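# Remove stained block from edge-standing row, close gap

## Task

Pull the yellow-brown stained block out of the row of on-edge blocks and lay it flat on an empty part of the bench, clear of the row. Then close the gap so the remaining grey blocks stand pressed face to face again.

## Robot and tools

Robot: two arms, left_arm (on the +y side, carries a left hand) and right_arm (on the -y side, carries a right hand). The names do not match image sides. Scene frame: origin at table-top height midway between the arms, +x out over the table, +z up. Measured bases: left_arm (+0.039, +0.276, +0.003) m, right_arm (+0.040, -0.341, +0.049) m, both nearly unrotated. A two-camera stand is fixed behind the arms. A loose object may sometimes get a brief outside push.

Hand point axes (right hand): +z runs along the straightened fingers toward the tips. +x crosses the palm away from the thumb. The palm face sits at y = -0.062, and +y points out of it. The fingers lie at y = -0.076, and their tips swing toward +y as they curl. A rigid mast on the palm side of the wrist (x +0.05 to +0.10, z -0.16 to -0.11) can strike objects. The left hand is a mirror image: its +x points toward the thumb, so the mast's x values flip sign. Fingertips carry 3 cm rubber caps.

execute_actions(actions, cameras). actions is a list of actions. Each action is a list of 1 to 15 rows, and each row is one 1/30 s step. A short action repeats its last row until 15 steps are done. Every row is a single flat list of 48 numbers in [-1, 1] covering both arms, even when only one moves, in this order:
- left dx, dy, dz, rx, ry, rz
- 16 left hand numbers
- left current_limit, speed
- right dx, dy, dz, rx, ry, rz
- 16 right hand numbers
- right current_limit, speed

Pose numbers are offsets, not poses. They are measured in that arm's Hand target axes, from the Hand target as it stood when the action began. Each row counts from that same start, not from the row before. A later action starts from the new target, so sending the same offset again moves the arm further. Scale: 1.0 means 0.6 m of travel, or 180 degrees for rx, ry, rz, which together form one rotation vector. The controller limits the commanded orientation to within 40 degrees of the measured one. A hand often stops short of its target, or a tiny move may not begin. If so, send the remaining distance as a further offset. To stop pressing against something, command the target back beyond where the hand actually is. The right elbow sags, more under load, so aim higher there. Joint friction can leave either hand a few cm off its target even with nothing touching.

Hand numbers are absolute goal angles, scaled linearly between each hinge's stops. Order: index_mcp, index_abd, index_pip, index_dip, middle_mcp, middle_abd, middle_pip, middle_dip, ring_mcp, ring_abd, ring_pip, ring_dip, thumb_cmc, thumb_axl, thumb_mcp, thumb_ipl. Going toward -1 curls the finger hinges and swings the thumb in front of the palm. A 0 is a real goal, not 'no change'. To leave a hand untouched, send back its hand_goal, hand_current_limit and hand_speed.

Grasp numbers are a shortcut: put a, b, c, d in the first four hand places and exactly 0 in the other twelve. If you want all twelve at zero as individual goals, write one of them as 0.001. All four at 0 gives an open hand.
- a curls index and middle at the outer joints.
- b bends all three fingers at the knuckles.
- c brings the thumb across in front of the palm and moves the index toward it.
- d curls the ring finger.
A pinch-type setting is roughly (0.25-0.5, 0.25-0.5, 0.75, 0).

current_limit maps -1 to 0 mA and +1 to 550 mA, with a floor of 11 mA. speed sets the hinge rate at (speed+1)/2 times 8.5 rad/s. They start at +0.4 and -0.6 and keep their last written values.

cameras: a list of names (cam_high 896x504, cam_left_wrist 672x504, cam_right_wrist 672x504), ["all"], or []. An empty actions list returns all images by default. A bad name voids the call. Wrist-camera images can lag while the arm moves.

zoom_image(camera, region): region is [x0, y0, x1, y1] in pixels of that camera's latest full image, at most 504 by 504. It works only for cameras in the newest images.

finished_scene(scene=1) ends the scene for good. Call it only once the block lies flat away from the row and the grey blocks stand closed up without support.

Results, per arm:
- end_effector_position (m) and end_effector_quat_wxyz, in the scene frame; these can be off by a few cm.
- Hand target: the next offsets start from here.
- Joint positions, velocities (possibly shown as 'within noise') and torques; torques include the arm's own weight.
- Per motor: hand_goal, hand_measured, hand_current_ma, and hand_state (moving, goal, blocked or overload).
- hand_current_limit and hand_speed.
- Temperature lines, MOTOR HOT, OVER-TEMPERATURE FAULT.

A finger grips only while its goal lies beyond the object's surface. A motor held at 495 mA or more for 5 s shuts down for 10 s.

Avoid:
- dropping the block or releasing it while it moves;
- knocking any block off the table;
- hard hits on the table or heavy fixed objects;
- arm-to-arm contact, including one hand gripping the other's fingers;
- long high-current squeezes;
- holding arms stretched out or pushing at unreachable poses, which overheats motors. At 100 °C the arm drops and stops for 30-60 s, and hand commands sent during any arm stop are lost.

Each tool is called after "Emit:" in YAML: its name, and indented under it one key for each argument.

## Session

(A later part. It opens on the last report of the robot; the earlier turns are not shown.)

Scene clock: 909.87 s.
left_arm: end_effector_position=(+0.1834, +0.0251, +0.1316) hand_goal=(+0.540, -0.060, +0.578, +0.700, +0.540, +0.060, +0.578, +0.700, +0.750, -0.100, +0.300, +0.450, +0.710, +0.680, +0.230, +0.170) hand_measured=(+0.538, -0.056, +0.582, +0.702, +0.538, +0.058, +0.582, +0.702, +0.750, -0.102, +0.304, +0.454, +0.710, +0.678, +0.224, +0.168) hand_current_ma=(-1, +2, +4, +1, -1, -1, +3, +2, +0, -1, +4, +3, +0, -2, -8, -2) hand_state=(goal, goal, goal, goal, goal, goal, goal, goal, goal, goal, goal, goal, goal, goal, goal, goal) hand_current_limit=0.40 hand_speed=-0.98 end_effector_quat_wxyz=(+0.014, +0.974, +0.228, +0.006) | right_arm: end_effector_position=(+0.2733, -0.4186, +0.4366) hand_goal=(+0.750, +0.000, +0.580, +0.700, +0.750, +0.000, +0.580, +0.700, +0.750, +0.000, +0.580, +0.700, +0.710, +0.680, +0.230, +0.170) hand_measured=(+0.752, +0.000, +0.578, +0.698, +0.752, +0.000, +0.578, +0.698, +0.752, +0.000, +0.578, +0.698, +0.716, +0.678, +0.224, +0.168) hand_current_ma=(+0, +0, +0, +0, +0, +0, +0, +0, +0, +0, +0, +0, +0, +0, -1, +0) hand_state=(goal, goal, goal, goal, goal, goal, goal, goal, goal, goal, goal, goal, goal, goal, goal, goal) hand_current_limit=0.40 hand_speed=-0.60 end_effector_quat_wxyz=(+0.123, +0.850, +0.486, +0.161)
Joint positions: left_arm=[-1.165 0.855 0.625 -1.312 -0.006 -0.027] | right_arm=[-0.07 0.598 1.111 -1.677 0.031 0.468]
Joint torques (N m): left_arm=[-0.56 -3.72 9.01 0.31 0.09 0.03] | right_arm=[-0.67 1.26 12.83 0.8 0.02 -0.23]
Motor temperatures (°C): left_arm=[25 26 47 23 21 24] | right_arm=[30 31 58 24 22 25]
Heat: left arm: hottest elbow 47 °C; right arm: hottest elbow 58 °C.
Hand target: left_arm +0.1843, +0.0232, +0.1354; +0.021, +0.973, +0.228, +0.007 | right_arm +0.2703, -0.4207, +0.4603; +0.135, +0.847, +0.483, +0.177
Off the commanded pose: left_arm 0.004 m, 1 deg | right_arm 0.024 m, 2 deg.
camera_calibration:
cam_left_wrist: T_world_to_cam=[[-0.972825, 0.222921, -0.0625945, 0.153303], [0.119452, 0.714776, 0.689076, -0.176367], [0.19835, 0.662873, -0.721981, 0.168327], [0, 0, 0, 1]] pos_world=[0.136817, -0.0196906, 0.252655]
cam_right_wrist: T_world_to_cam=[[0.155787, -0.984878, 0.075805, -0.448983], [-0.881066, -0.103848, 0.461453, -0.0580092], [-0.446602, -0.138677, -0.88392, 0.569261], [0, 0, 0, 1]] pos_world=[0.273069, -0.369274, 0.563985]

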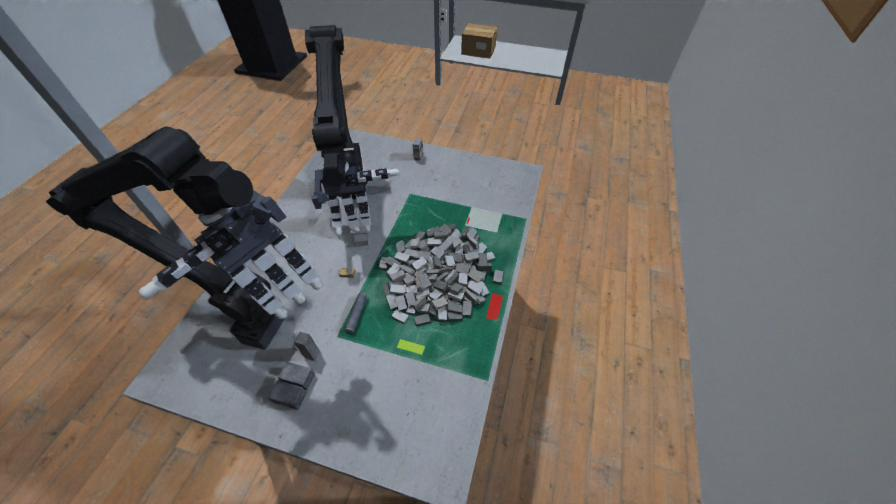

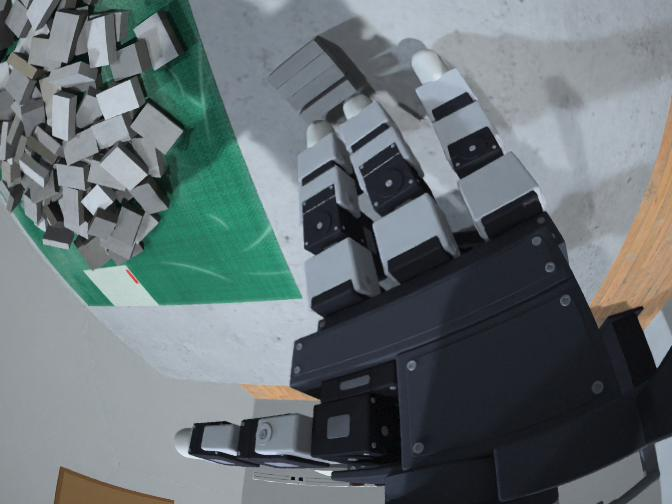

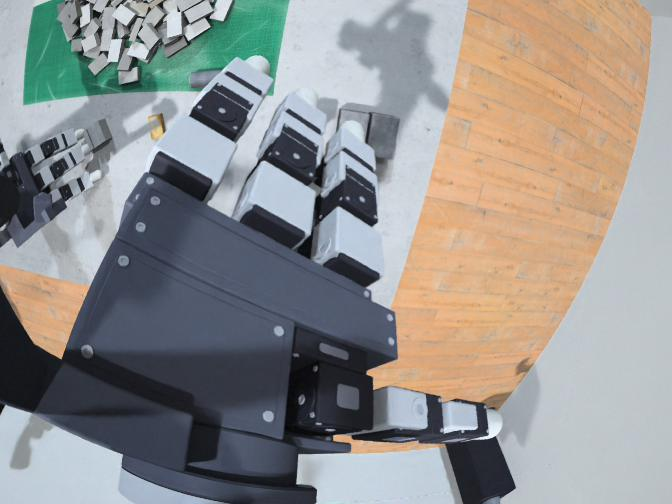

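Emit:
execute_actions:
  actions:
    - [[0,0,0,0,0,0,0.66,-0.06,0.36,0.7,0.66,0.06,0.36,0.7,0.75,-0.1,0.3,0.45,0.71,0.68,0.23,0.17,0.4,-0.96,0,0,0,0,0,0,0,0,0,0,0,0,0,0,0,0,0,0,0,0,0,0,0.4,-0.6]]
    - [[0,0,0,0,0,0,0.781,-0.06,0.139,0.7,0.781,0.06,0.139,0.7,0.75,-0.1,0.3,0.45,0.71,0.68,0.23,0.17,0.4,-0.96,0,0,0,0,0,0,0,0,0,0,0,0,0,0,0,0,0,0,0,0,0,0,0.4,-0.6]]
    - [[0,0,0.007,0,0,0,0.781,-0.06,0.139,0.7,0.781,0.06,0.139,0.7,0.75,-0.1,0.3,0.45,0.71,0.68,0.23,0.17,0.4,-0.96,0,0,0,0,0,0,0,0,0,0,0,0,0,0,0,0,0,0,0,0,0,0,0.4,-0.6]]
    - [[0,0,0.006,0,0,0,0.781,-0.06,0.139,0.7,0.781,0.06,0.139,0.7,0.75,-0.1,0.3,0.45,0.71,0.68,0.23,0.17,0.4,-0.96,0,0,0,0,0,0,0,0,0,0,0,0,0,0,0,0,0,0,0,0,0,0,0.4,-0.6]]
  cameras: ["cam_left_wrist","cam_right_wrist"]

Emit:
zoom_image:
  camera: "cam_left_wrist"
  region: [255, 20, 385, 150]

Emit:
zoom_image:
  camera: "cam_right_wrist"
  region: [70, 100, 130, 160]

Scene clock: 942.63 s.
left_arm: end_effector_position=(+0.1828, +0.0265, +0.1263) hand_goal=(+0.782, -0.060, +0.140, +0.700, +0.782, +0.060, +0.140, +0.700, +0.750, -0.100, +0.300, +0.450, +0.710, +0.680, +0.230, +0.170) hand_measured=(+0.778, -0.056, +0.146, +0.702, +0.826, +0.060, +0.190, +0.710, +0.750, -0.102, +0.304, +0.454, +0.710, +0.678, +0.224, +0.168) hand_current_ma=(-4, +2, +5, +1, +104, +0, +118, +12, +0, -1, +4, +3, +0, -2, -8, -2) hand_state=(goal, goal, goal, goal, blocked, goal, blocked, goal, goal, goal, goal, goal, goal, goal, goal, goal) hand_current_limit=0.40 hand_speed=-0.96 end_effector_quat_wxyz=(+0.013, +0.974, +0.228, +0.006) | right_arm: end_effector_position=(+0.2733, -0.4186, +0.4366) hand_goal=(+0.750, +0.000, +0.580, +0.700, +0.750, +0.000, +0.580, +0.700, +0.750, +0.000, +0.580, +0.700, +0.710, +0.680, +0.230, +0.170) hand_measured=(+0.752, +0.000, +0.578, +0.698, +0.752, +0.000, +0.578, +0.698, +0.752, +0.000, +0.578, +0.698, +0.716, +0.678, +0.224, +0.168) hand_current_ma=(+0, +0, +0, +0, +0, +0, +0, +0, +0, +0, +0, +0, +0, +0, -1, +0) hand_state=(goal, goal, goal, goal, goal, goal, goal, goal, goal, goal, goal, goal, goal, goal, goal, goal) hand_current_limit=0.40 hand_speed=-0.60 end_effector_quat_wxyz=(+0.123, +0.850, +0.486, +0.161)
Joint positions: left_arm=[-1.165 0.855 0.611 -1.299 -0.006 -0.027] | right_arm=[-0.07 0.598 1.111 -1.677 0.031 0.468]
Joint torques (N m): left_arm=[-0.21 -2.78 8.7 0.69 0.06 0.03] | right_arm=[-0.79 1.14 12.75 0.81 0.04 -0.25]
Motor temperatures (°C): left_arm=[25 26 47 23 21 24] | right_arm=[30 31 59 24 22 25]
Heat: left arm: hottest elbow 47 °C; right arm: hottest elbow 59 °C.
Hand target: left_arm +0.1845, +0.0230, +0.1275; +0.021, +0.973, +0.228, +0.007 | right_arm +0.2703, -0.4207, +0.4603; +0.135, +0.847, +0.483, +0.177
Off the commanded pose: left_arm 0.004 m, 1 deg | right_arm 0.024 m, 2 deg.
camera_calibration:
cam_left_wrist: T_world_to_cam=[[-0.972835, 0.223074, -0.0618932, 0.151923], [0.119855, 0.714066, 0.689742, -0.173738], [0.198059, 0.663587, -0.721405, 0.163598], [0, 0, 0, 1]] pos_world=[0.136217, -0.0183908, 0.247257]
cam_right_wrist: T_world_to_cam=[[0.155787, -0.984878, 0.075805, -0.448983], [-0.881066, -0.103848, 0.461453, -0.0580092], [-0.446602, -0.138677, -0.88392, 0.569261], [0, 0, 0, 1]] pos_world=[0.273069, -0.369274, 0.563985]
Images, in order (width x height): cam_left_wrist 672x504, cam_right_wrist 672x504.

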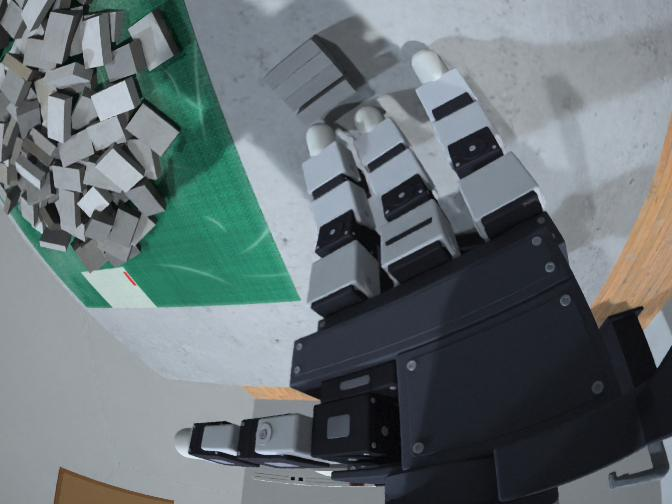

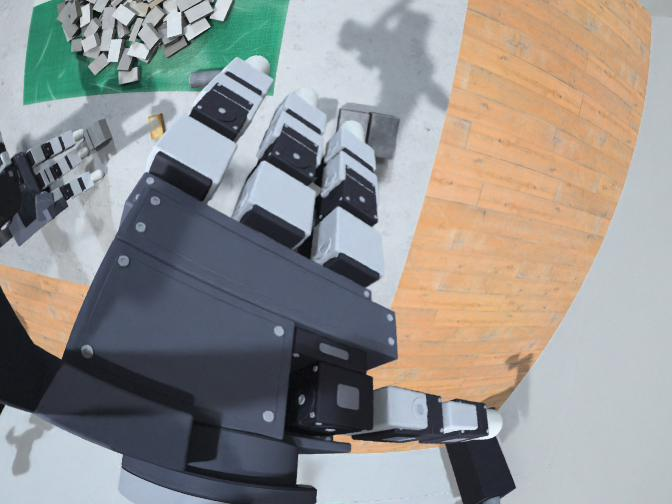

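Scaled by 3.877 from the camera's 672x504 image, which has a finer 960x720 frame.

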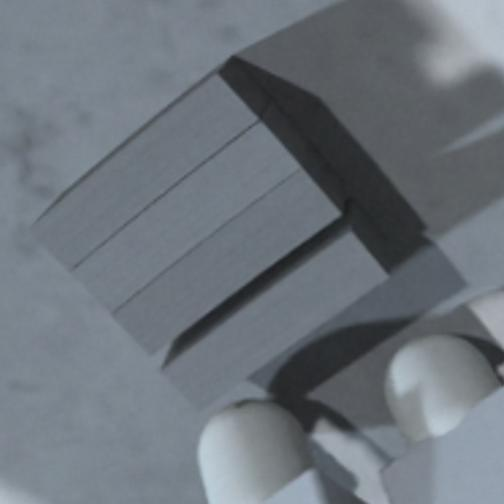

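Scaled by 8.400 from the camera's 672x504 image, which has a finer 960x720 frame.

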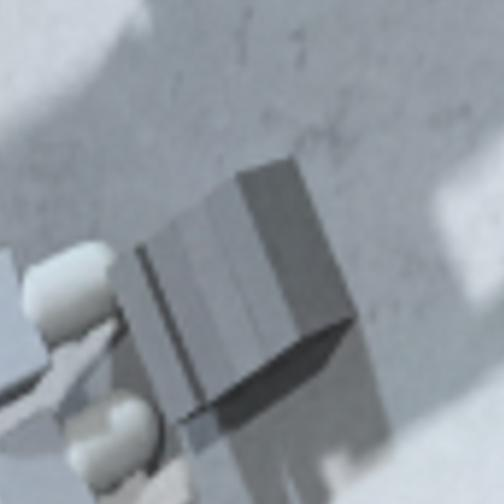

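Emit:
execute_actions:
  actions:
    - [[0,0,0,0,0,0,0.781,-0.06,0.139,0.7,0.918,0.06,-0.08,0.7,0.75,-0.1,0.3,0.45,0.71,0.68,0.23,0.17,0.4,-0.95,0,0,0,0,0,0,0,0,0,0,0,0,0,0,0,0,0,0,0,0,0,0,0.4,-0.6]]
    - [[0,0,0,0,0,0,0.781,-0.06,0.139,0.7,0.918,0.06,-0.08,0.7,0.75,-0.1,0.3,0.45,0.71,0.68,0.23,0.17,0.4,-0.95,0,0,0,0,0,0,0,0,0,0,0,0,0,0,0,0,0,0,0,0,0,0,0.4,-0.6]]
    - [[0,0,0,0,0,0,0.781,-0.06,0.139,0.7,0.781,0.06,0.12,0.7,0.75,-0.1,0.3,0.45,0.71,0.68,0.23,0.17,0.4,-0.95,0,0,0,0,0,0,0,0,0,0,0,0,0,0,0,0,0,0,0,0,0,0,0.4,-0.6]]
    - [[0,0,0,0,0,0,0.781,-0.06,0.139,0.7,0.781,0.06,0.12,0.7,0.75,-0.1,0.3,0.45,0.71,0.68,0.23,0.17,0.4,-0.95,0,0,0,0,0,0,0,0,0,0,0,0,0,0,0,0,0,0,0,0,0,0,0.4,-0.6]]
  cameras: ["cam_left_wrist"]

Emit:
zoom_image:
  camera: "cam_left_wrist"
  region: [255, 20, 385, 150]

Scene clock: 953.90 s.
left_arm: end_effector_position=(+0.1829, +0.0261, +0.1265) hand_goal=(+0.782, -0.060, +0.140, +0.700, +0.782, +0.060, +0.120, +0.700, +0.750, -0.100, +0.300, +0.450, +0.710, +0.680, +0.230, +0.170) hand_measured=(+0.778, -0.056, +0.146, +0.702, +0.784, +0.060, +0.118, +0.702, +0.750, -0.102, +0.304, +0.454, +0.710, +0.678, +0.224, +0.168) hand_current_ma=(-3, +2, +5, +1, +2, +0, -1, +2, +0, -1, +4, +3, +0, -2, -8, -2) hand_state=(goal, goal, goal, goal, goal, goal, goal, goal, goal, goal, goal, goal, goal, goal, goal, goal) hand_current_limit=0.40 hand_speed=-0.95 end_effector_quat_wxyz=(+0.014, +0.974, +0.228, +0.006) | right_arm: end_effector_position=(+0.2733, -0.4186, +0.4366) hand_goal=(+0.750, +0.000, +0.580, +0.700, +0.750, +0.000, +0.580, +0.700, +0.750, +0.000, +0.580, +0.700, +0.710, +0.680, +0.230, +0.170) hand_measured=(+0.752, +0.000, +0.578, +0.698, +0.752, +0.000, +0.578, +0.698, +0.752, +0.000, +0.578, +0.698, +0.716, +0.678, +0.224, +0.168) hand_current_ma=(+0, +0, +0, +0, +0, +0, +0, +0, +0, +0, +0, +0, +0, +0, -1, +0) hand_state=(goal, goal, goal, goal, goal, goal, goal, goal, goal, goal, goal, goal, goal, goal, goal, goal) hand_current_limit=0.40 hand_speed=-0.60 end_effector_quat_wxyz=(+0.123, +0.850, +0.486, +0.161)
Joint positions: left_arm=[-1.165 0.855 0.611 -1.297 -0.006 -0.027] | right_arm=[-0.07 0.598 1.111 -1.677 0.031 0.468]
Joint torques (N m): left_arm=[-0.56 -3.19 8.72 0.53 0.07 0.01] | right_arm=[-0.73 1.08 12.85 0.8 0.03 -0.24]
Motor temperatures (°C): left_arm=[25 26 46 23 21 24] | right_arm=[29 31 59 23 22 25]
Heat: left arm: hottest elbow 46 °C; right arm: hottest elbow 59 °C.
Hand target: left_arm +0.1845, +0.0230, +0.1275; +0.021, +0.973, +0.228, +0.007 | right_arm +0.2703, -0.4207, +0.4603; +0.135, +0.847, +0.483, +0.177
Off the commanded pose: left_arm 0.004 m, 1 deg | right_arm 0.024 m, 2 deg.
camera_calibration:
cam_left_wrist: T_world_to_cam=[[-0.972809, 0.222867, -0.0630254, 0.152349], [0.119248, 0.715252, 0.688618, -0.173359], [0.198549, 0.662378, -0.722381, 0.164004], [0, 0, 0, 1]] pos_world=[0.136317, -0.0185904, 0.247453]
Images, in order (width x height): cam_left_wrist 672x504.

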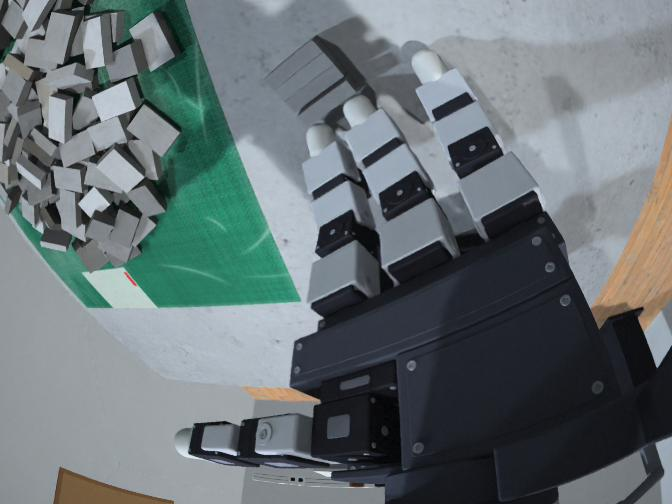

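Scaled by 3.877 from the camera's 672x504 image, which has a finer 960x720 frame.

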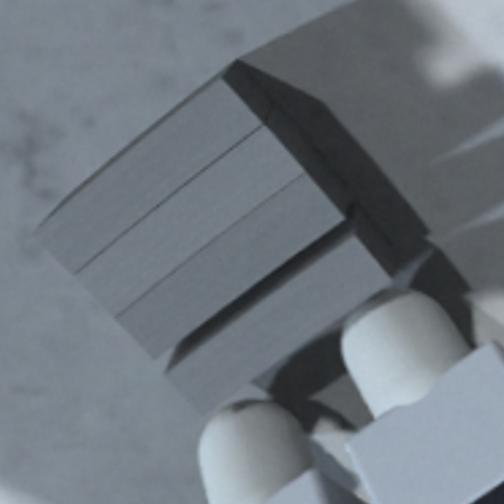

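Emit:
execute_actions:
  actions:
    - [[0,0,0,0,0,0,0.74,-0.06,0.204,0.7,0.74,0.06,0.204,0.7,0.75,-0.1,0.3,0.45,0.71,0.68,0.23,0.17,0.4,-0.96,0,0,0,0,0,0,0,0,0,0,0,0,0,0,0,0,0,0,0,0,0,0,0.4,-0.6]]
    - [[0,0,0,0,0,0,0.699,-0.06,0.27,0.7,0.699,0.06,0.27,0.7,0.75,-0.1,0.3,0.45,0.71,0.68,0.23,0.17,0.4,-0.96,0,0,0,0,0,0,0,0,0,0,0,0,0,0,0,0,0,0,0,0,0,0,0.4,-0.6]]
    - [[0,0,0,0,0,0,0.658,-0.06,0.328,0.7,0.658,0.06,0.328,0.7,0.75,-0.1,0.3,0.45,0.71,0.68,0.23,0.17,0.4,-0.96,0,0,0,0,0,0,0,0,0,0,0,0,0,0,0,0,0,0,0,0,0,0,0.4,-0.6]]
    - [[0,0,0,0,0,0,0.616,-0.06,0.394,0.7,0.616,0.06,0.394,0.7,0.75,-0.1,0.3,0.45,0.71,0.68,0.23,0.17,0.4,-0.96,0,0,0,0,0,0,0,0,0,0,0,0,0,0,0,0,0,0,0,0,0,0,0.4,-0.6]]
  cameras: ["cam_left_wrist","cam_right_wrist"]

Emit:
zoom_image:
  camera: "cam_left_wrist"
  region: [255, 20, 385, 150]

Emit:
zoom_image:
  camera: "cam_right_wrist"
  region: [70, 100, 130, 160]

Scene clock: 971.43 s.
left_arm: end_effector_position=(+0.1829, +0.0261, +0.1265) hand_goal=(+0.616, -0.060, +0.394, +0.700, +0.616, +0.060, +0.394, +0.700, +0.750, -0.100, +0.300, +0.450, +0.710, +0.680, +0.230, +0.170) hand_measured=(+0.622, -0.056, +0.392, +0.702, +0.622, +0.060, +0.392, +0.702, +0.750, -0.102, +0.304, +0.454, +0.710, +0.678, +0.224, +0.168) hand_current_ma=(+5, +2, -2, +1, +5, +0, -1, +2, +0, -1, +4, +3, +0, -2, -8, -2) hand_state=(goal, goal, goal, goal, goal, goal, goal, goal, goal, goal, goal, goal, goal, goal, goal, goal) hand_current_limit=0.40 hand_speed=-0.96 end_effector_quat_wxyz=(+0.014, +0.974, +0.228, +0.006) | right_arm: end_effector_position=(+0.2733, -0.4186, +0.4366) hand_goal=(+0.750, +0.000, +0.580, +0.700, +0.750, +0.000, +0.580, +0.700, +0.750, +0.000, +0.580, +0.700, +0.710, +0.680, +0.230, +0.170) hand_measured=(+0.752, +0.000, +0.578, +0.698, +0.752, +0.000, +0.578, +0.698, +0.752, +0.000, +0.578, +0.698, +0.716, +0.678, +0.224, +0.168) hand_current_ma=(+0, +0, +0, +0, +0, +0, +0, +0, +0, +0, +0, +0, +0, +0, -1, +0) hand_state=(goal, goal, goal, goal, goal, goal, goal, goal, goal, goal, goal, goal, goal, goal, goal, goal) hand_current_limit=0.40 hand_speed=-0.60 end_effector_quat_wxyz=(+0.123, +0.850, +0.486, +0.161)
Joint positions: left_arm=[-1.165 0.855 0.611 -1.297 -0.006 -0.027] | right_arm=[-0.07 0.598 1.111 -1.677 0.031 0.468]
Joint torques (N m): left_arm=[-0.5 -3.14 8.75 0.54 0.05 0.03] | right_arm=[-0.67 1.08 12.82 0.84 0.04 -0.23]
Motor temperatures (°C): left_arm=[25 25 45 23 21 24] | right_arm=[29 31 59 23 22 25]
Heat: left arm: hottest elbow 45 °C; right arm: hottest elbow 59 °C.
Hand target: left_arm +0.1845, +0.0230, +0.1275; +0.021, +0.973, +0.228, +0.007 | right_arm +0.2703, -0.4207, +0.4603; +0.135, +0.847, +0.483, +0.177
Off the commanded pose: left_arm 0.004 m, 1 deg | right_arm 0.024 m, 2 deg.
camera_calibration:
cam_left_wrist: T_world_to_cam=[[-0.972809, 0.222867, -0.0630254, 0.152349], [0.119248, 0.715252, 0.688618, -0.173359], [0.198549, 0.662378, -0.722381, 0.164004], [0, 0, 0, 1]] pos_world=[0.136317, -0.0185904, 0.247453]
cam_right_wrist: T_world_to_cam=[[0.155787, -0.984878, 0.075805, -0.448983], [-0.881066, -0.103848, 0.461453, -0.0580092], [-0.446602, -0.138677, -0.88392, 0.569261], [0, 0, 0, 1]] pos_world=[0.273069, -0.369274, 0.563985]
Images, in order (width x height): cam_left_wrist 672x504, cam_right_wrist 672x504.

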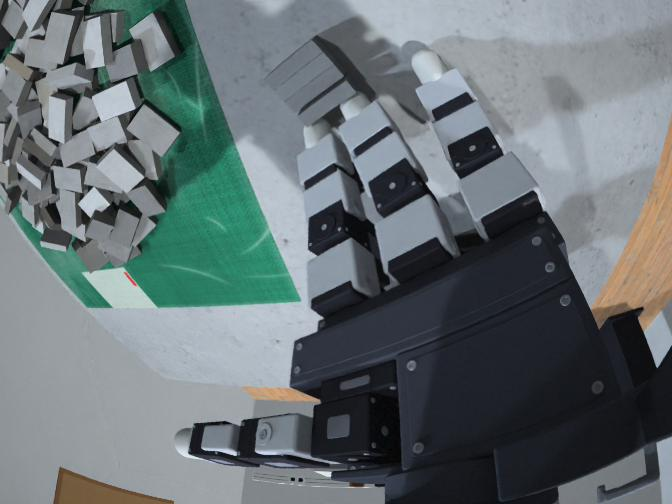

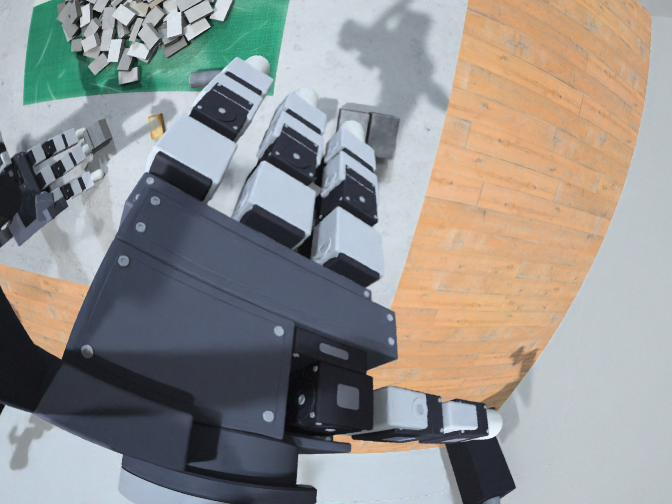

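Scaled by 3.877 from the camera's 672x504 image, which has a finer 960x720 frame.

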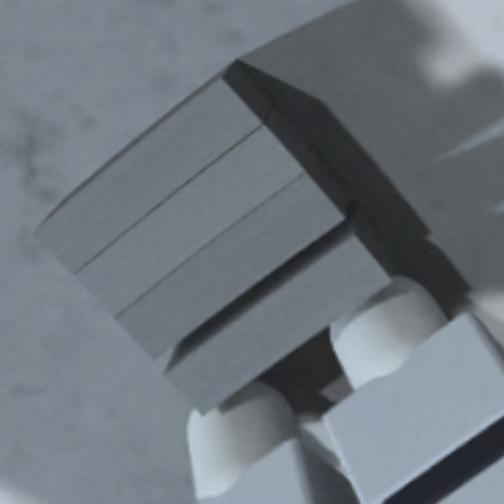

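Scaled by 8.400 from the camera's 672x504 image, which has a finer 960x720 frame.

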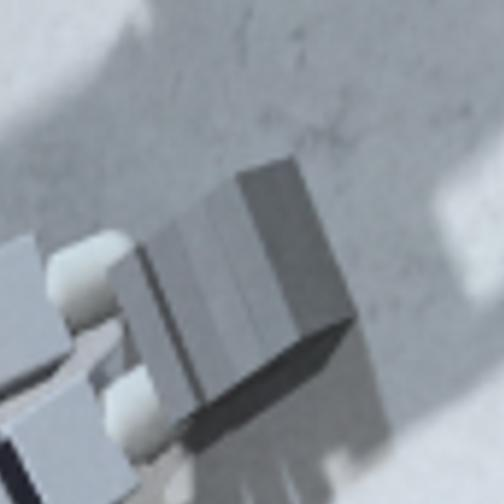

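Emit:
execute_actions:
  actions:
    - [[0,0,0,0,0,0,0.589,-0.06,0.431,0.7,0.589,0.06,0.431,0.7,0.75,-0.1,0.3,0.45,0.71,0.68,0.23,0.17,0.4,-0.97,0,0,0,0,0,0,0,0,0,0,0,0,0,0,0,0,0,0,0,0,0,0,0.4,-0.6]]
    - [[0,0,0,0,0,0,0.562,-0.06,0.467,0.7,0.562,0.06,0.467,0.7,0.75,-0.1,0.3,0.45,0.71,0.68,0.23,0.17,0.4,-0.97,0,0,0,0,0,0,0,0,0,0,0,0,0,0,0,0,0,0,0,0,0,0,0.4,-0.6]]
  cameras: ["cam_left_wrist","cam_right_wrist"]

Emit:
zoom_image:
  camera: "cam_left_wrist"
  region: [255, 20, 385, 150]

Emit:
zoom_image:
  camera: "cam_right_wrist"
  region: [70, 100, 130, 160]

Scene clock: 978.63 s.
left_arm: end_effector_position=(+0.1829, +0.0261, +0.1265) hand_goal=(+0.562, -0.060, +0.468, +0.700, +0.562, +0.060, +0.468, +0.700, +0.750, -0.100, +0.300, +0.450, +0.710, +0.680, +0.230, +0.170) hand_measured=(+0.576, -0.056, +0.468, +0.702, +0.578, +0.060, +0.468, +0.702, +0.750, -0.102, +0.304, +0.454, +0.710, +0.678, +0.224, +0.168) hand_current_ma=(+22, +2, +0, +1, +27, +0, +0, +2, +0, -1, +4, +3, +0, -2, -8, -2) hand_state=(goal, goal, goal, goal, goal, goal, goal, goal, goal, goal, goal, goal, goal, goal, goal, goal) hand_current_limit=0.40 hand_speed=-0.97 end_effector_quat_wxyz=(+0.014, +0.974, +0.228, +0.006) | right_arm: end_effector_position=(+0.2733, -0.4186, +0.4366) hand_goal=(+0.750, +0.000, +0.580, +0.700, +0.750, +0.000, +0.580, +0.700, +0.750, +0.000, +0.580, +0.700, +0.710, +0.680, +0.230, +0.170) hand_measured=(+0.752, +0.000, +0.578, +0.698, +0.752, +0.000, +0.578, +0.698, +0.752, +0.000, +0.578, +0.698, +0.716, +0.678, +0.224, +0.168) hand_current_ma=(+0, +0, +0, +0, +0, +0, +0, +0, +0, +0, +0, +0, +0, +0, -1, +0) hand_state=(goal, goal, goal, goal, goal, goal, goal, goal, goal, goal, goal, goal, goal, goal, goal, goal) hand_current_limit=0.40 hand_speed=-0.60 end_effector_quat_wxyz=(+0.123, +0.850, +0.486, +0.161)
Joint positions: left_arm=[-1.165 0.855 0.611 -1.297 -0.006 -0.027] | right_arm=[-0.07 0.598 1.111 -1.677 0.031 0.468]
Joint torques (N m): left_arm=[-0.21 -2.9 8.66 0.54 0.09 0] | right_arm=[-0.85 1.03 12.85 0.8 0.03 -0.24]
Motor temperatures (°C): left_arm=[25 25 45 23 21 24] | right_arm=[29 31 59 23 22 25]
Heat: left arm: hottest elbow 45 °C; right arm: hottest elbow 59 °C.
Hand target: left_arm +0.1845, +0.0230, +0.1275; +0.021, +0.973, +0.228, +0.007 | right_arm +0.2703, -0.4207, +0.4603; +0.135, +0.847, +0.483, +0.177
Off the commanded pose: left_arm 0.004 m, 1 deg | right_arm 0.024 m, 2 deg.
camera_calibration:
cam_left_wrist: T_world_to_cam=[[-0.972809, 0.222867, -0.0630254, 0.152349], [0.119248, 0.715252, 0.688618, -0.173359], [0.198549, 0.662378, -0.722381, 0.164004], [0, 0, 0, 1]] pos_world=[0.136317, -0.0185904, 0.247453]
cam_right_wrist: T_world_to_cam=[[0.155787, -0.984878, 0.075805, -0.448983], [-0.881066, -0.103848, 0.461453, -0.0580092], [-0.446602, -0.138677, -0.88392, 0.569261], [0, 0, 0, 1]] pos_world=[0.273069, -0.369274, 0.563985]
Images, in order (width x height): cam_left_wrist 672x504, cam_right_wrist 672x504.

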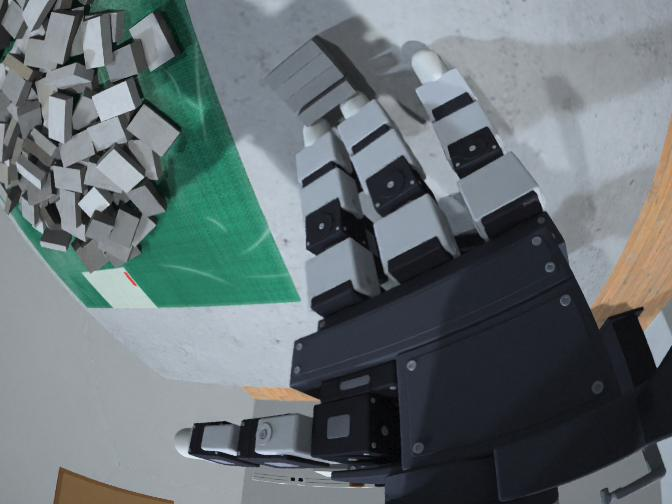

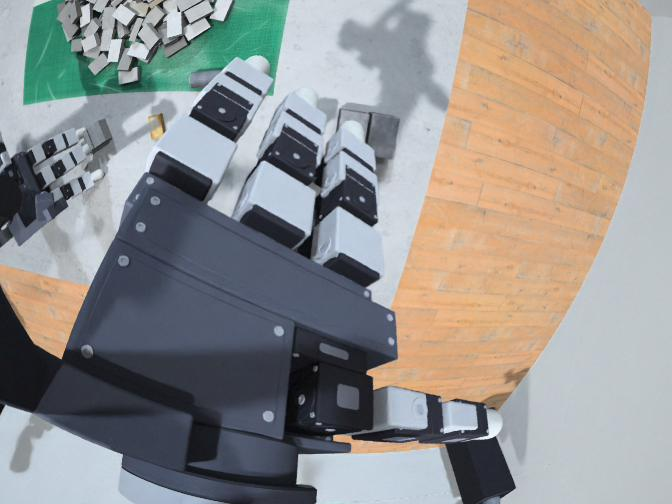

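Scaled by 3.877 from the camera's 672x504 image, which has a finer 960x720 frame.

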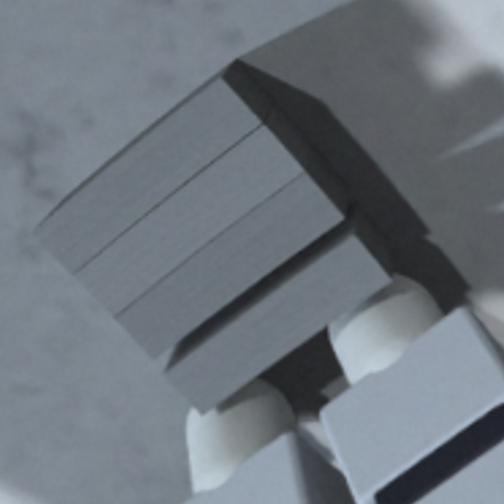

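Scaled by 8.400 from the camera's 672x504 image, which has a finer 960x720 frame.

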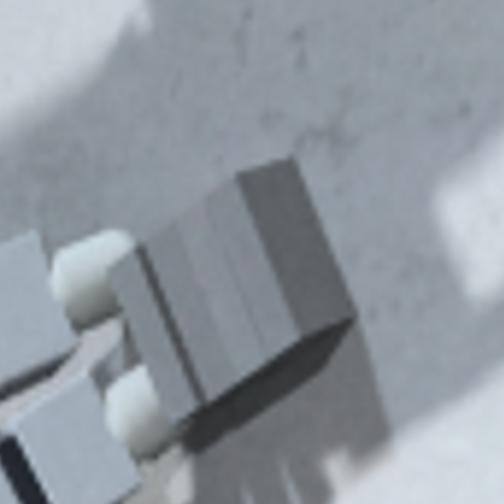

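Emit:
execute_actions:
  actions:
    - [[0,0,0,0,0,0,0.545,-0.06,0.48,0.7,0.545,0.06,0.48,0.7,0.75,-0.1,0.3,0.45,0.71,0.68,0.23,0.17,0.4,-0.97,0,0,0,0,0,0,0,0,0,0,0,0,0,0,0,0,0,0,0,0,0,0,0.4,-0.6]]
    - [[0,0,0,0,0,0,0.53,-0.06,0.493,0.7,0.53,0.06,0.493,0.7,0.75,-0.1,0.3,0.45,0.71,0.68,0.23,0.17,0.4,-0.97,0,0,0,0,0,0,0,0,0,0,0,0,0,0,0,0,0,0,0,0,0,0,0.4,-0.6]]
  cameras: ["cam_left_wrist","cam_right_wrist"]

Emit:
zoom_image:
  camera: "cam_left_wrist"
  region: [255, 20, 385, 150]

Emit:
zoom_image:
  camera: "cam_right_wrist"
  region: [70, 100, 130, 160]

Scene clock: 986.30 s.
left_arm: end_effector_position=(+0.1829, +0.0261, +0.1265) hand_goal=(+0.530, -0.060, +0.494, +0.700, +0.530, +0.060, +0.494, +0.700, +0.750, -0.100, +0.300, +0.450, +0.710, +0.680, +0.230, +0.170) hand_measured=(+0.546, -0.056, +0.494, +0.702, +0.548, +0.060, +0.496, +0.702, +0.750, -0.102, +0.304, +0.454, +0.710, +0.678, +0.224, +0.168) hand_current_ma=(+25, +2, +0, +1, +31, +0, +1, +2, +0, -1, +4, +3, +0, -2, -8, -2) hand_state=(goal, goal, goal, goal, goal, goal, goal, goal, goal, goal, goal, goal, goal, goal, goal, goal) hand_current_limit=0.40 hand_speed=-0.97 end_effector_quat_wxyz=(+0.014, +0.974, +0.228, +0.006) | right_arm: end_effector_position=(+0.2733, -0.4186, +0.4366) hand_goal=(+0.750, +0.000, +0.580, +0.700, +0.750, +0.000, +0.580, +0.700, +0.750, +0.000, +0.580, +0.700, +0.710, +0.680, +0.230, +0.170) hand_measured=(+0.752, +0.000, +0.578, +0.698, +0.752, +0.000, +0.578, +0.698, +0.752, +0.000, +0.578, +0.698, +0.716, +0.678, +0.224, +0.168) hand_current_ma=(+0, +0, +0, +0, +0, +0, +0, +0, +0, +0, +0, +0, +0, +0, -1, +0) hand_state=(goal, goal, goal, goal, goal, goal, goal, goal, goal, goal, goal, goal, goal, goal, goal, goal) hand_current_limit=0.40 hand_speed=-0.60 end_effector_quat_wxyz=(+0.123, +0.850, +0.486, +0.161)
Joint positions: left_arm=[-1.165 0.855 0.611 -1.297 -0.006 -0.027] | right_arm=[-0.07 0.598 1.111 -1.677 0.031 0.468]
Joint torques (N m): left_arm=[0.09 -3.02 8.73 0.57 0.05 0.01] | right_arm=[-0.85 1.08 12.81 0.83 0.04 -0.24]
Motor temperatures (°C): left_arm=[25 25 45 23 21 24] | right_arm=[29 31 59 23 21 25]
Heat: left arm: hottest elbow 45 °C; right arm: hottest elbow 59 °C.
Hand target: left_arm +0.1845, +0.0230, +0.1275; +0.021, +0.973, +0.228, +0.007 | right_arm +0.2703, -0.4207, +0.4603; +0.135, +0.847, +0.483, +0.177
Off the commanded pose: left_arm 0.004 m, 1 deg | right_arm 0.024 m, 2 deg.
camera_calibration:
cam_left_wrist: T_world_to_cam=[[-0.972809, 0.222867, -0.0630254, 0.152349], [0.119248, 0.715252, 0.688618, -0.173359], [0.198549, 0.662378, -0.722381, 0.164004], [0, 0, 0, 1]] pos_world=[0.136317, -0.0185904, 0.247453]
cam_right_wrist: T_world_to_cam=[[0.155787, -0.984878, 0.075805, -0.448983], [-0.881066, -0.103848, 0.461453, -0.0580092], [-0.446602, -0.138677, -0.88392, 0.569261], [0, 0, 0, 1]] pos_world=[0.273069, -0.369274, 0.563985]
Images, in order (width x height): cam_left_wrist 672x504, cam_right_wrist 672x504.

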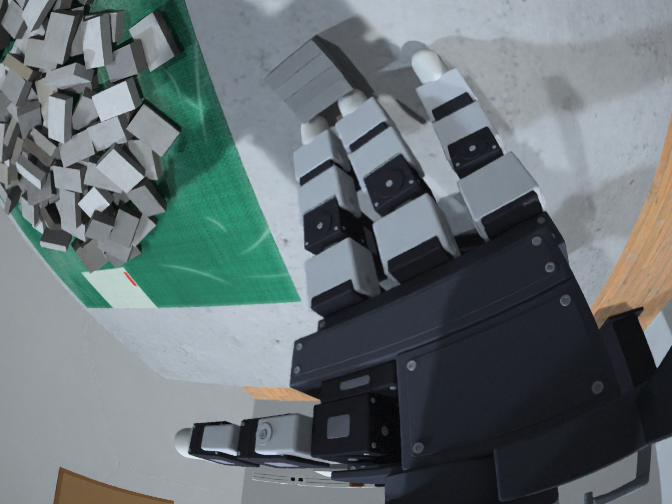

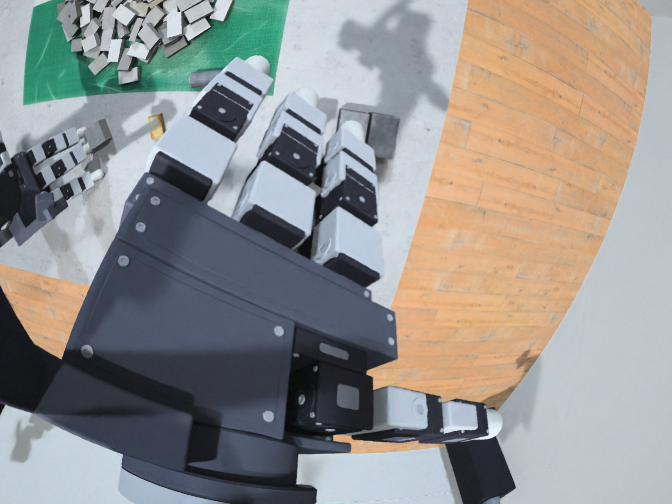

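Scaled by 3.877 from the camera's 672x504 image, which has a finer 960x720 frame.

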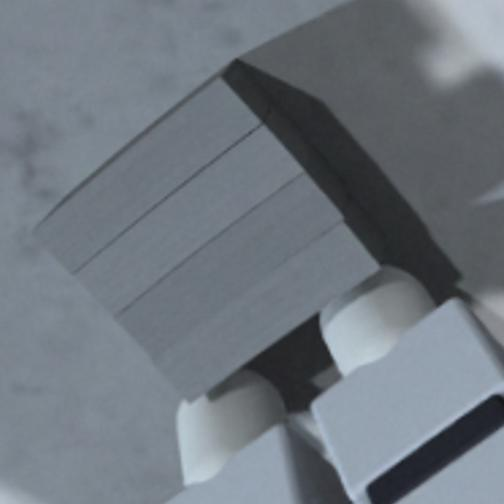

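Scaled by 8.400 from the camera's 672x504 image, which has a finer 960x720 frame.

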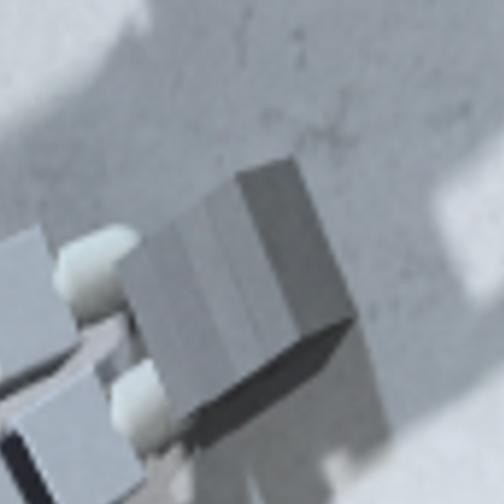

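Emit:
execute_actions:
  actions:
    - [[0,0,0,0,0,0,0.58,-0.06,0.46,0.7,0.58,0.06,0.46,0.7,0.75,-0.1,0.3,0.45,0.71,0.68,0.23,0.17,0.4,-0.97,0,0,0,0,0,0,0,0,0,0,0,0,0,0,0,0,0,0,0,0,0,0,0.4,-0.6]]
    - [[0,0,0,0,0,0,0.63,-0.06,0.394,0.7,0.63,0.06,0.394,0.7,0.75,-0.1,0.3,0.45,0.71,0.68,0.23,0.17,0.4,-0.97,0,0,0,0,0,0,0,0,0,0,0,0,0,0,0,0,0,0,0,0,0,0,0.4,-0.6]]
  cameras: ["cam_left_wrist","cam_right_wrist"]

Emit:
zoom_image:
  camera: "cam_left_wrist"
  region: [255, 20, 365, 130]

Emit:
zoom_image:
  camera: "cam_right_wrist"
  region: [70, 100, 130, 160]

Scene clock: 995.83 s.
left_arm: end_effector_position=(+0.1829, +0.0261, +0.1265) hand_goal=(+0.630, -0.060, +0.394, +0.700, +0.630, +0.060, +0.394, +0.700, +0.750, -0.100, +0.300, +0.450, +0.710, +0.680, +0.230, +0.170) hand_measured=(+0.628, -0.056, +0.398, +0.702, +0.628, +0.060, +0.398, +0.702, +0.750, -0.102, +0.304, +0.454, +0.710, +0.678, +0.224, +0.168) hand_current_ma=(-2, +2, +4, +1, -1, +0, +4, +2, +0, -1, +4, +3, +0, -2, -8, -2) hand_state=(goal, goal, goal, goal, goal, goal, goal, goal, goal, goal, goal, goal, goal, goal, goal, goal) hand_current_limit=0.40 hand_speed=-0.97 end_effector_quat_wxyz=(+0.014, +0.974, +0.228, +0.006) | right_arm: end_effector_position=(+0.2733, -0.4186, +0.4366) hand_goal=(+0.750, +0.000, +0.580, +0.700, +0.750, +0.000, +0.580, +0.700, +0.750, +0.000, +0.580, +0.700, +0.710, +0.680, +0.230, +0.170) hand_measured=(+0.752, +0.000, +0.578, +0.698, +0.752, +0.000, +0.578, +0.698, +0.752, +0.000, +0.578, +0.698, +0.716, +0.678, +0.224, +0.168) hand_current_ma=(+0, +0, +0, +0, +0, +0, +0, +0, +0, +0, +0, +0, +0, +0, -1, +0) hand_state=(goal, goal, goal, goal, goal, goal, goal, goal, goal, goal, goal, goal, goal, goal, goal, goal) hand_current_limit=0.40 hand_speed=-0.60 end_effector_quat_wxyz=(+0.123, +0.850, +0.486, +0.161)
Joint positions: left_arm=[-1.165 0.855 0.611 -1.297 -0.006 -0.027] | right_arm=[-0.07 0.598 1.111 -1.677 0.031 0.468]
Joint torques (N m): left_arm=[-0.21 -3.25 8.69 0.58 0.08 0.04] | right_arm=[-0.67 1.26 12.82 0.83 0.03 -0.24]
Motor temperatures (°C): left_arm=[25 25 44 23 21 24] | right_arm=[29 31 59 23 21 25]
Heat: left arm: hottest elbow 44 °C; right arm: hottest elbow 59 °C.
Hand target: left_arm +0.1845, +0.0230, +0.1275; +0.021, +0.973, +0.228, +0.007 | right_arm +0.2703, -0.4207, +0.4603; +0.135, +0.847, +0.483, +0.177
Off the commanded pose: left_arm 0.004 m, 1 deg | right_arm 0.024 m, 2 deg.
camera_calibration:
cam_left_wrist: T_world_to_cam=[[-0.972809, 0.222867, -0.0630254, 0.152349], [0.119248, 0.715252, 0.688618, -0.173359], [0.198549, 0.662378, -0.722381, 0.164004], [0, 0, 0, 1]] pos_world=[0.136317, -0.0185904, 0.247453]
cam_right_wrist: T_world_to_cam=[[0.155787, -0.984878, 0.075805, -0.448983], [-0.881066, -0.103848, 0.461453, -0.0580092], [-0.446602, -0.138677, -0.88392, 0.569261], [0, 0, 0, 1]] pos_world=[0.273069, -0.369274, 0.563985]
Images, in order (width x height): cam_left_wrist 672x504, cam_right_wrist 672x504.

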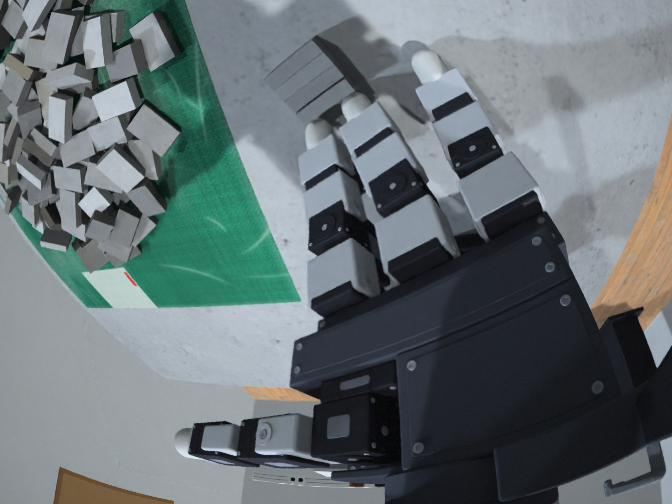

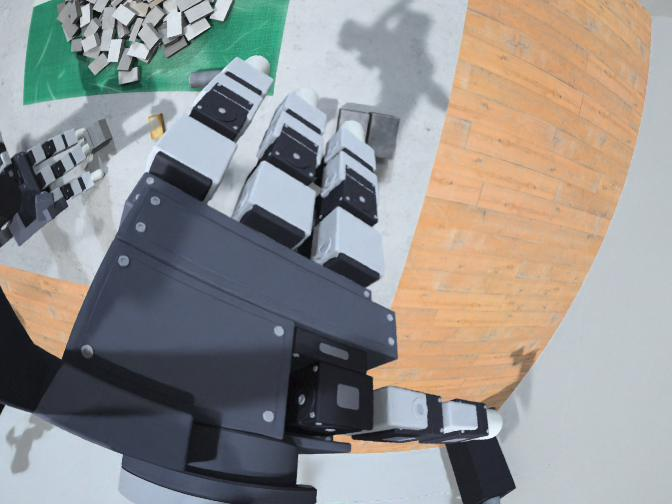

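Scaled by 4.582 from the camera's 672x504 image, which has a finer 960x720 frame.

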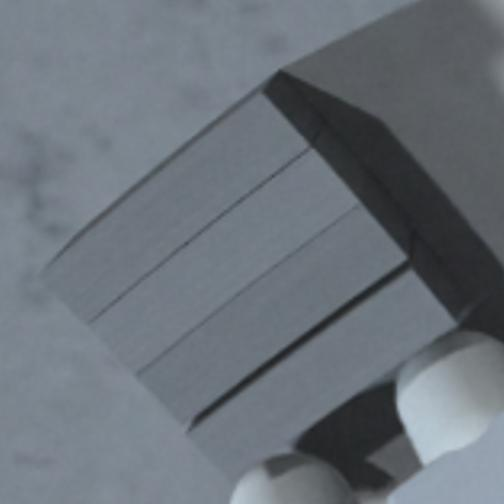

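Scaled by 8.400 from the camera's 672x504 image, which has a finer 960x720 frame.

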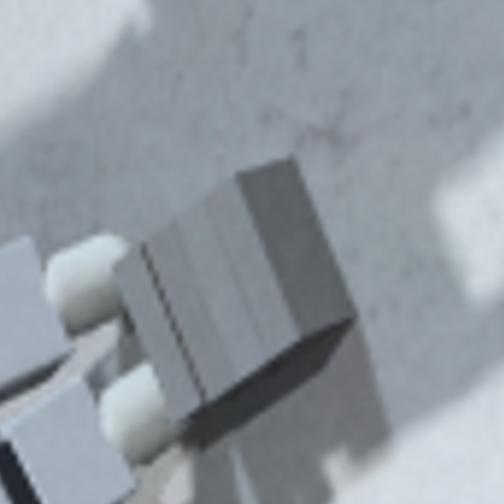

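Emit:
execute_actions:
  actions:
    - [[0,0,0,0,0,0,0.57,-0.06,0.46,0.7,0.57,0.06,0.46,0.7,0.75,-0.1,0.3,0.45,0.71,0.68,0.23,0.17,0.4,-0.965,0,0,0,0,0,0,0,0,0,0,0,0,0,0,0,0,0,0,0,0,0,0,0.4,-0.6]]
    - [[0,0,0,0,0,0,0.53,-0.06,0.493,0.7,0.53,0.06,0.493,0.7,0.75,-0.1,0.3,0.45,0.71,0.68,0.23,0.17,0.4,-0.965,0,0,0,0,0,0,0,0,0,0,0,0,0,0,0,0,0,0,0,0,0,0,0.4,-0.6]]
    - [[0,0,0,0,0,0,0.516,-0.06,0.495,0.7,0.516,0.06,0.495,0.7,0.75,-0.1,0.3,0.45,0.71,0.68,0.23,0.17,0.4,-0.97,0,0,0,0,0,0,0,0,0,0,0,0,0,0,0,0,0,0,0,0,0,0,0.4,-0.6]]
  cameras: ["cam_left_wrist","cam_right_wrist"]

Emit:
zoom_image:
  camera: "cam_left_wrist"
  region: [255, 20, 365, 130]

Emit:
zoom_image:
  camera: "cam_right_wrist"
  region: [70, 100, 130, 160]

Scene clock: 1004.77 s.
left_arm: end_effector_position=(+0.1829, +0.0261, +0.1265) hand_goal=(+0.516, -0.060, +0.496, +0.700, +0.516, +0.060, +0.496, +0.700, +0.750, -0.100, +0.300, +0.450, +0.710, +0.680, +0.230, +0.170) hand_measured=(+0.538, -0.056, +0.498, +0.702, +0.538, +0.060, +0.498, +0.702, +0.750, -0.102, +0.304, +0.454, +0.710, +0.678, +0.224, +0.168) hand_current_ma=(+38, +2, +1, +1, +43, +0, +2, +2, +0, -1, +4, +3, +0, -2, -8, -2) hand_state=(blocked, goal, goal, goal, blocked, goal, goal, goal, goal, goal, goal, goal, goal, goal, goal, goal) hand_current_limit=0.40 hand_speed=-0.97 end_effector_quat_wxyz=(+0.014, +0.974, +0.228, +0.006) | right_arm: end_effector_position=(+0.2733, -0.4186, +0.4366) hand_goal=(+0.750, +0.000, +0.580, +0.700, +0.750, +0.000, +0.580, +0.700, +0.750, +0.000, +0.580, +0.700, +0.710, +0.680, +0.230, +0.170) hand_measured=(+0.752, +0.000, +0.578, +0.698, +0.752, +0.000, +0.578, +0.698, +0.752, +0.000, +0.578, +0.698, +0.716, +0.678, +0.224, +0.168) hand_current_ma=(+0, +0, +0, +0, +0, +0, +0, +0, +0, +0, +0, +0, +0, +0, -1, +0) hand_state=(goal, goal, goal, goal, goal, goal, goal, goal, goal, goal, goal, goal, goal, goal, goal, goal) hand_current_limit=0.40 hand_speed=-0.60 end_effector_quat_wxyz=(+0.123, +0.850, +0.486, +0.161)
Joint positions: left_arm=[-1.165 0.855 0.611 -1.297 -0.006 -0.027] | right_arm=[-0.07 0.598 1.111 -1.677 0.031 0.468]
Joint torques (N m): left_arm=[-0.67 -3.14 8.7 0.69 0.06 -0.01] | right_arm=[-0.79 1.03 12.79 0.83 0.03 -0.24]
Motor temperatures (°C): left_arm=[25 25 44 23 21 24] | right_arm=[29 31 59 23 21 25]
Heat: left arm: hottest elbow 44 °C; right arm: hottest elbow 59 °C.
Hand target: left_arm +0.1845, +0.0230, +0.1275; +0.021, +0.973, +0.228, +0.007 | right_arm +0.2703, -0.4207, +0.4603; +0.135, +0.847, +0.483, +0.177
Off the commanded pose: left_arm 0.004 m, 1 deg | right_arm 0.024 m, 2 deg.
camera_calibration:
cam_left_wrist: T_world_to_cam=[[-0.972809, 0.222867, -0.0630254, 0.152349], [0.119248, 0.715252, 0.688618, -0.173359], [0.198549, 0.662378, -0.722381, 0.164004], [0, 0, 0, 1]] pos_world=[0.136317, -0.0185904, 0.247453]
cam_right_wrist: T_world_to_cam=[[0.155787, -0.984878, 0.075805, -0.448983], [-0.881066, -0.103848, 0.461453, -0.0580092], [-0.446602, -0.138677, -0.88392, 0.569261], [0, 0, 0, 1]] pos_world=[0.273069, -0.369274, 0.563985]
Images, in order (width x height): cam_left_wrist 672x504, cam_right_wrist 672x504.

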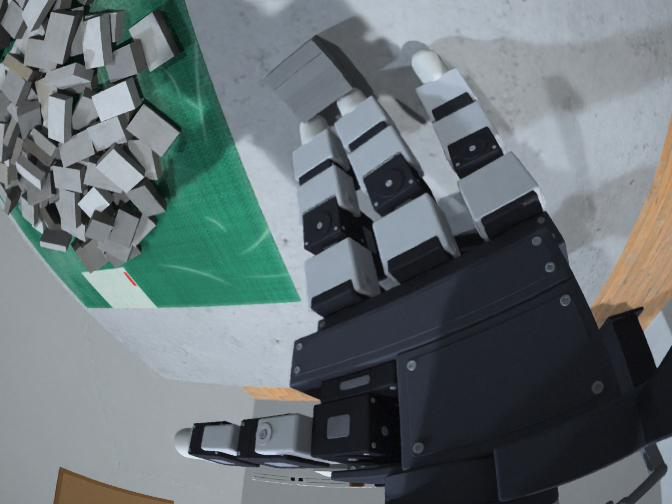

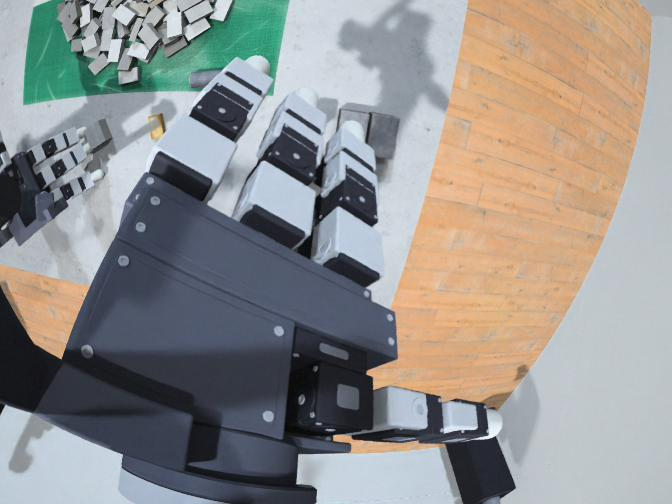

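Scaled by 4.582 from the camera's 672x504 image, which has a finer 960x720 frame.

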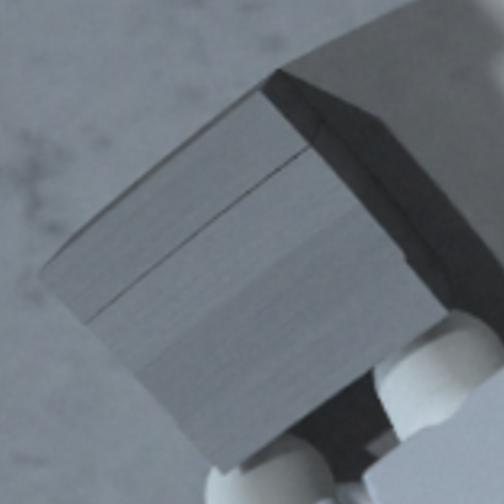

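Scaled by 8.400 from the camera's 672x504 image, which has a finer 960x720 frame.

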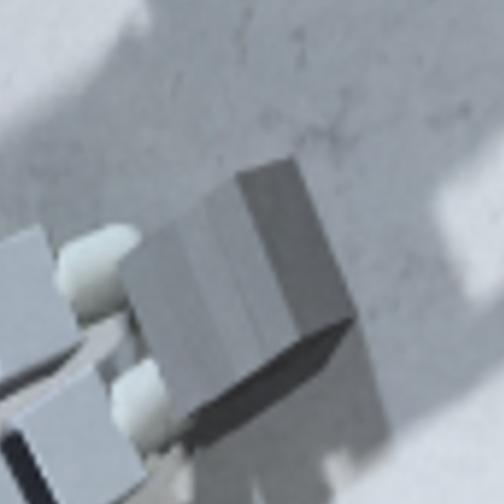

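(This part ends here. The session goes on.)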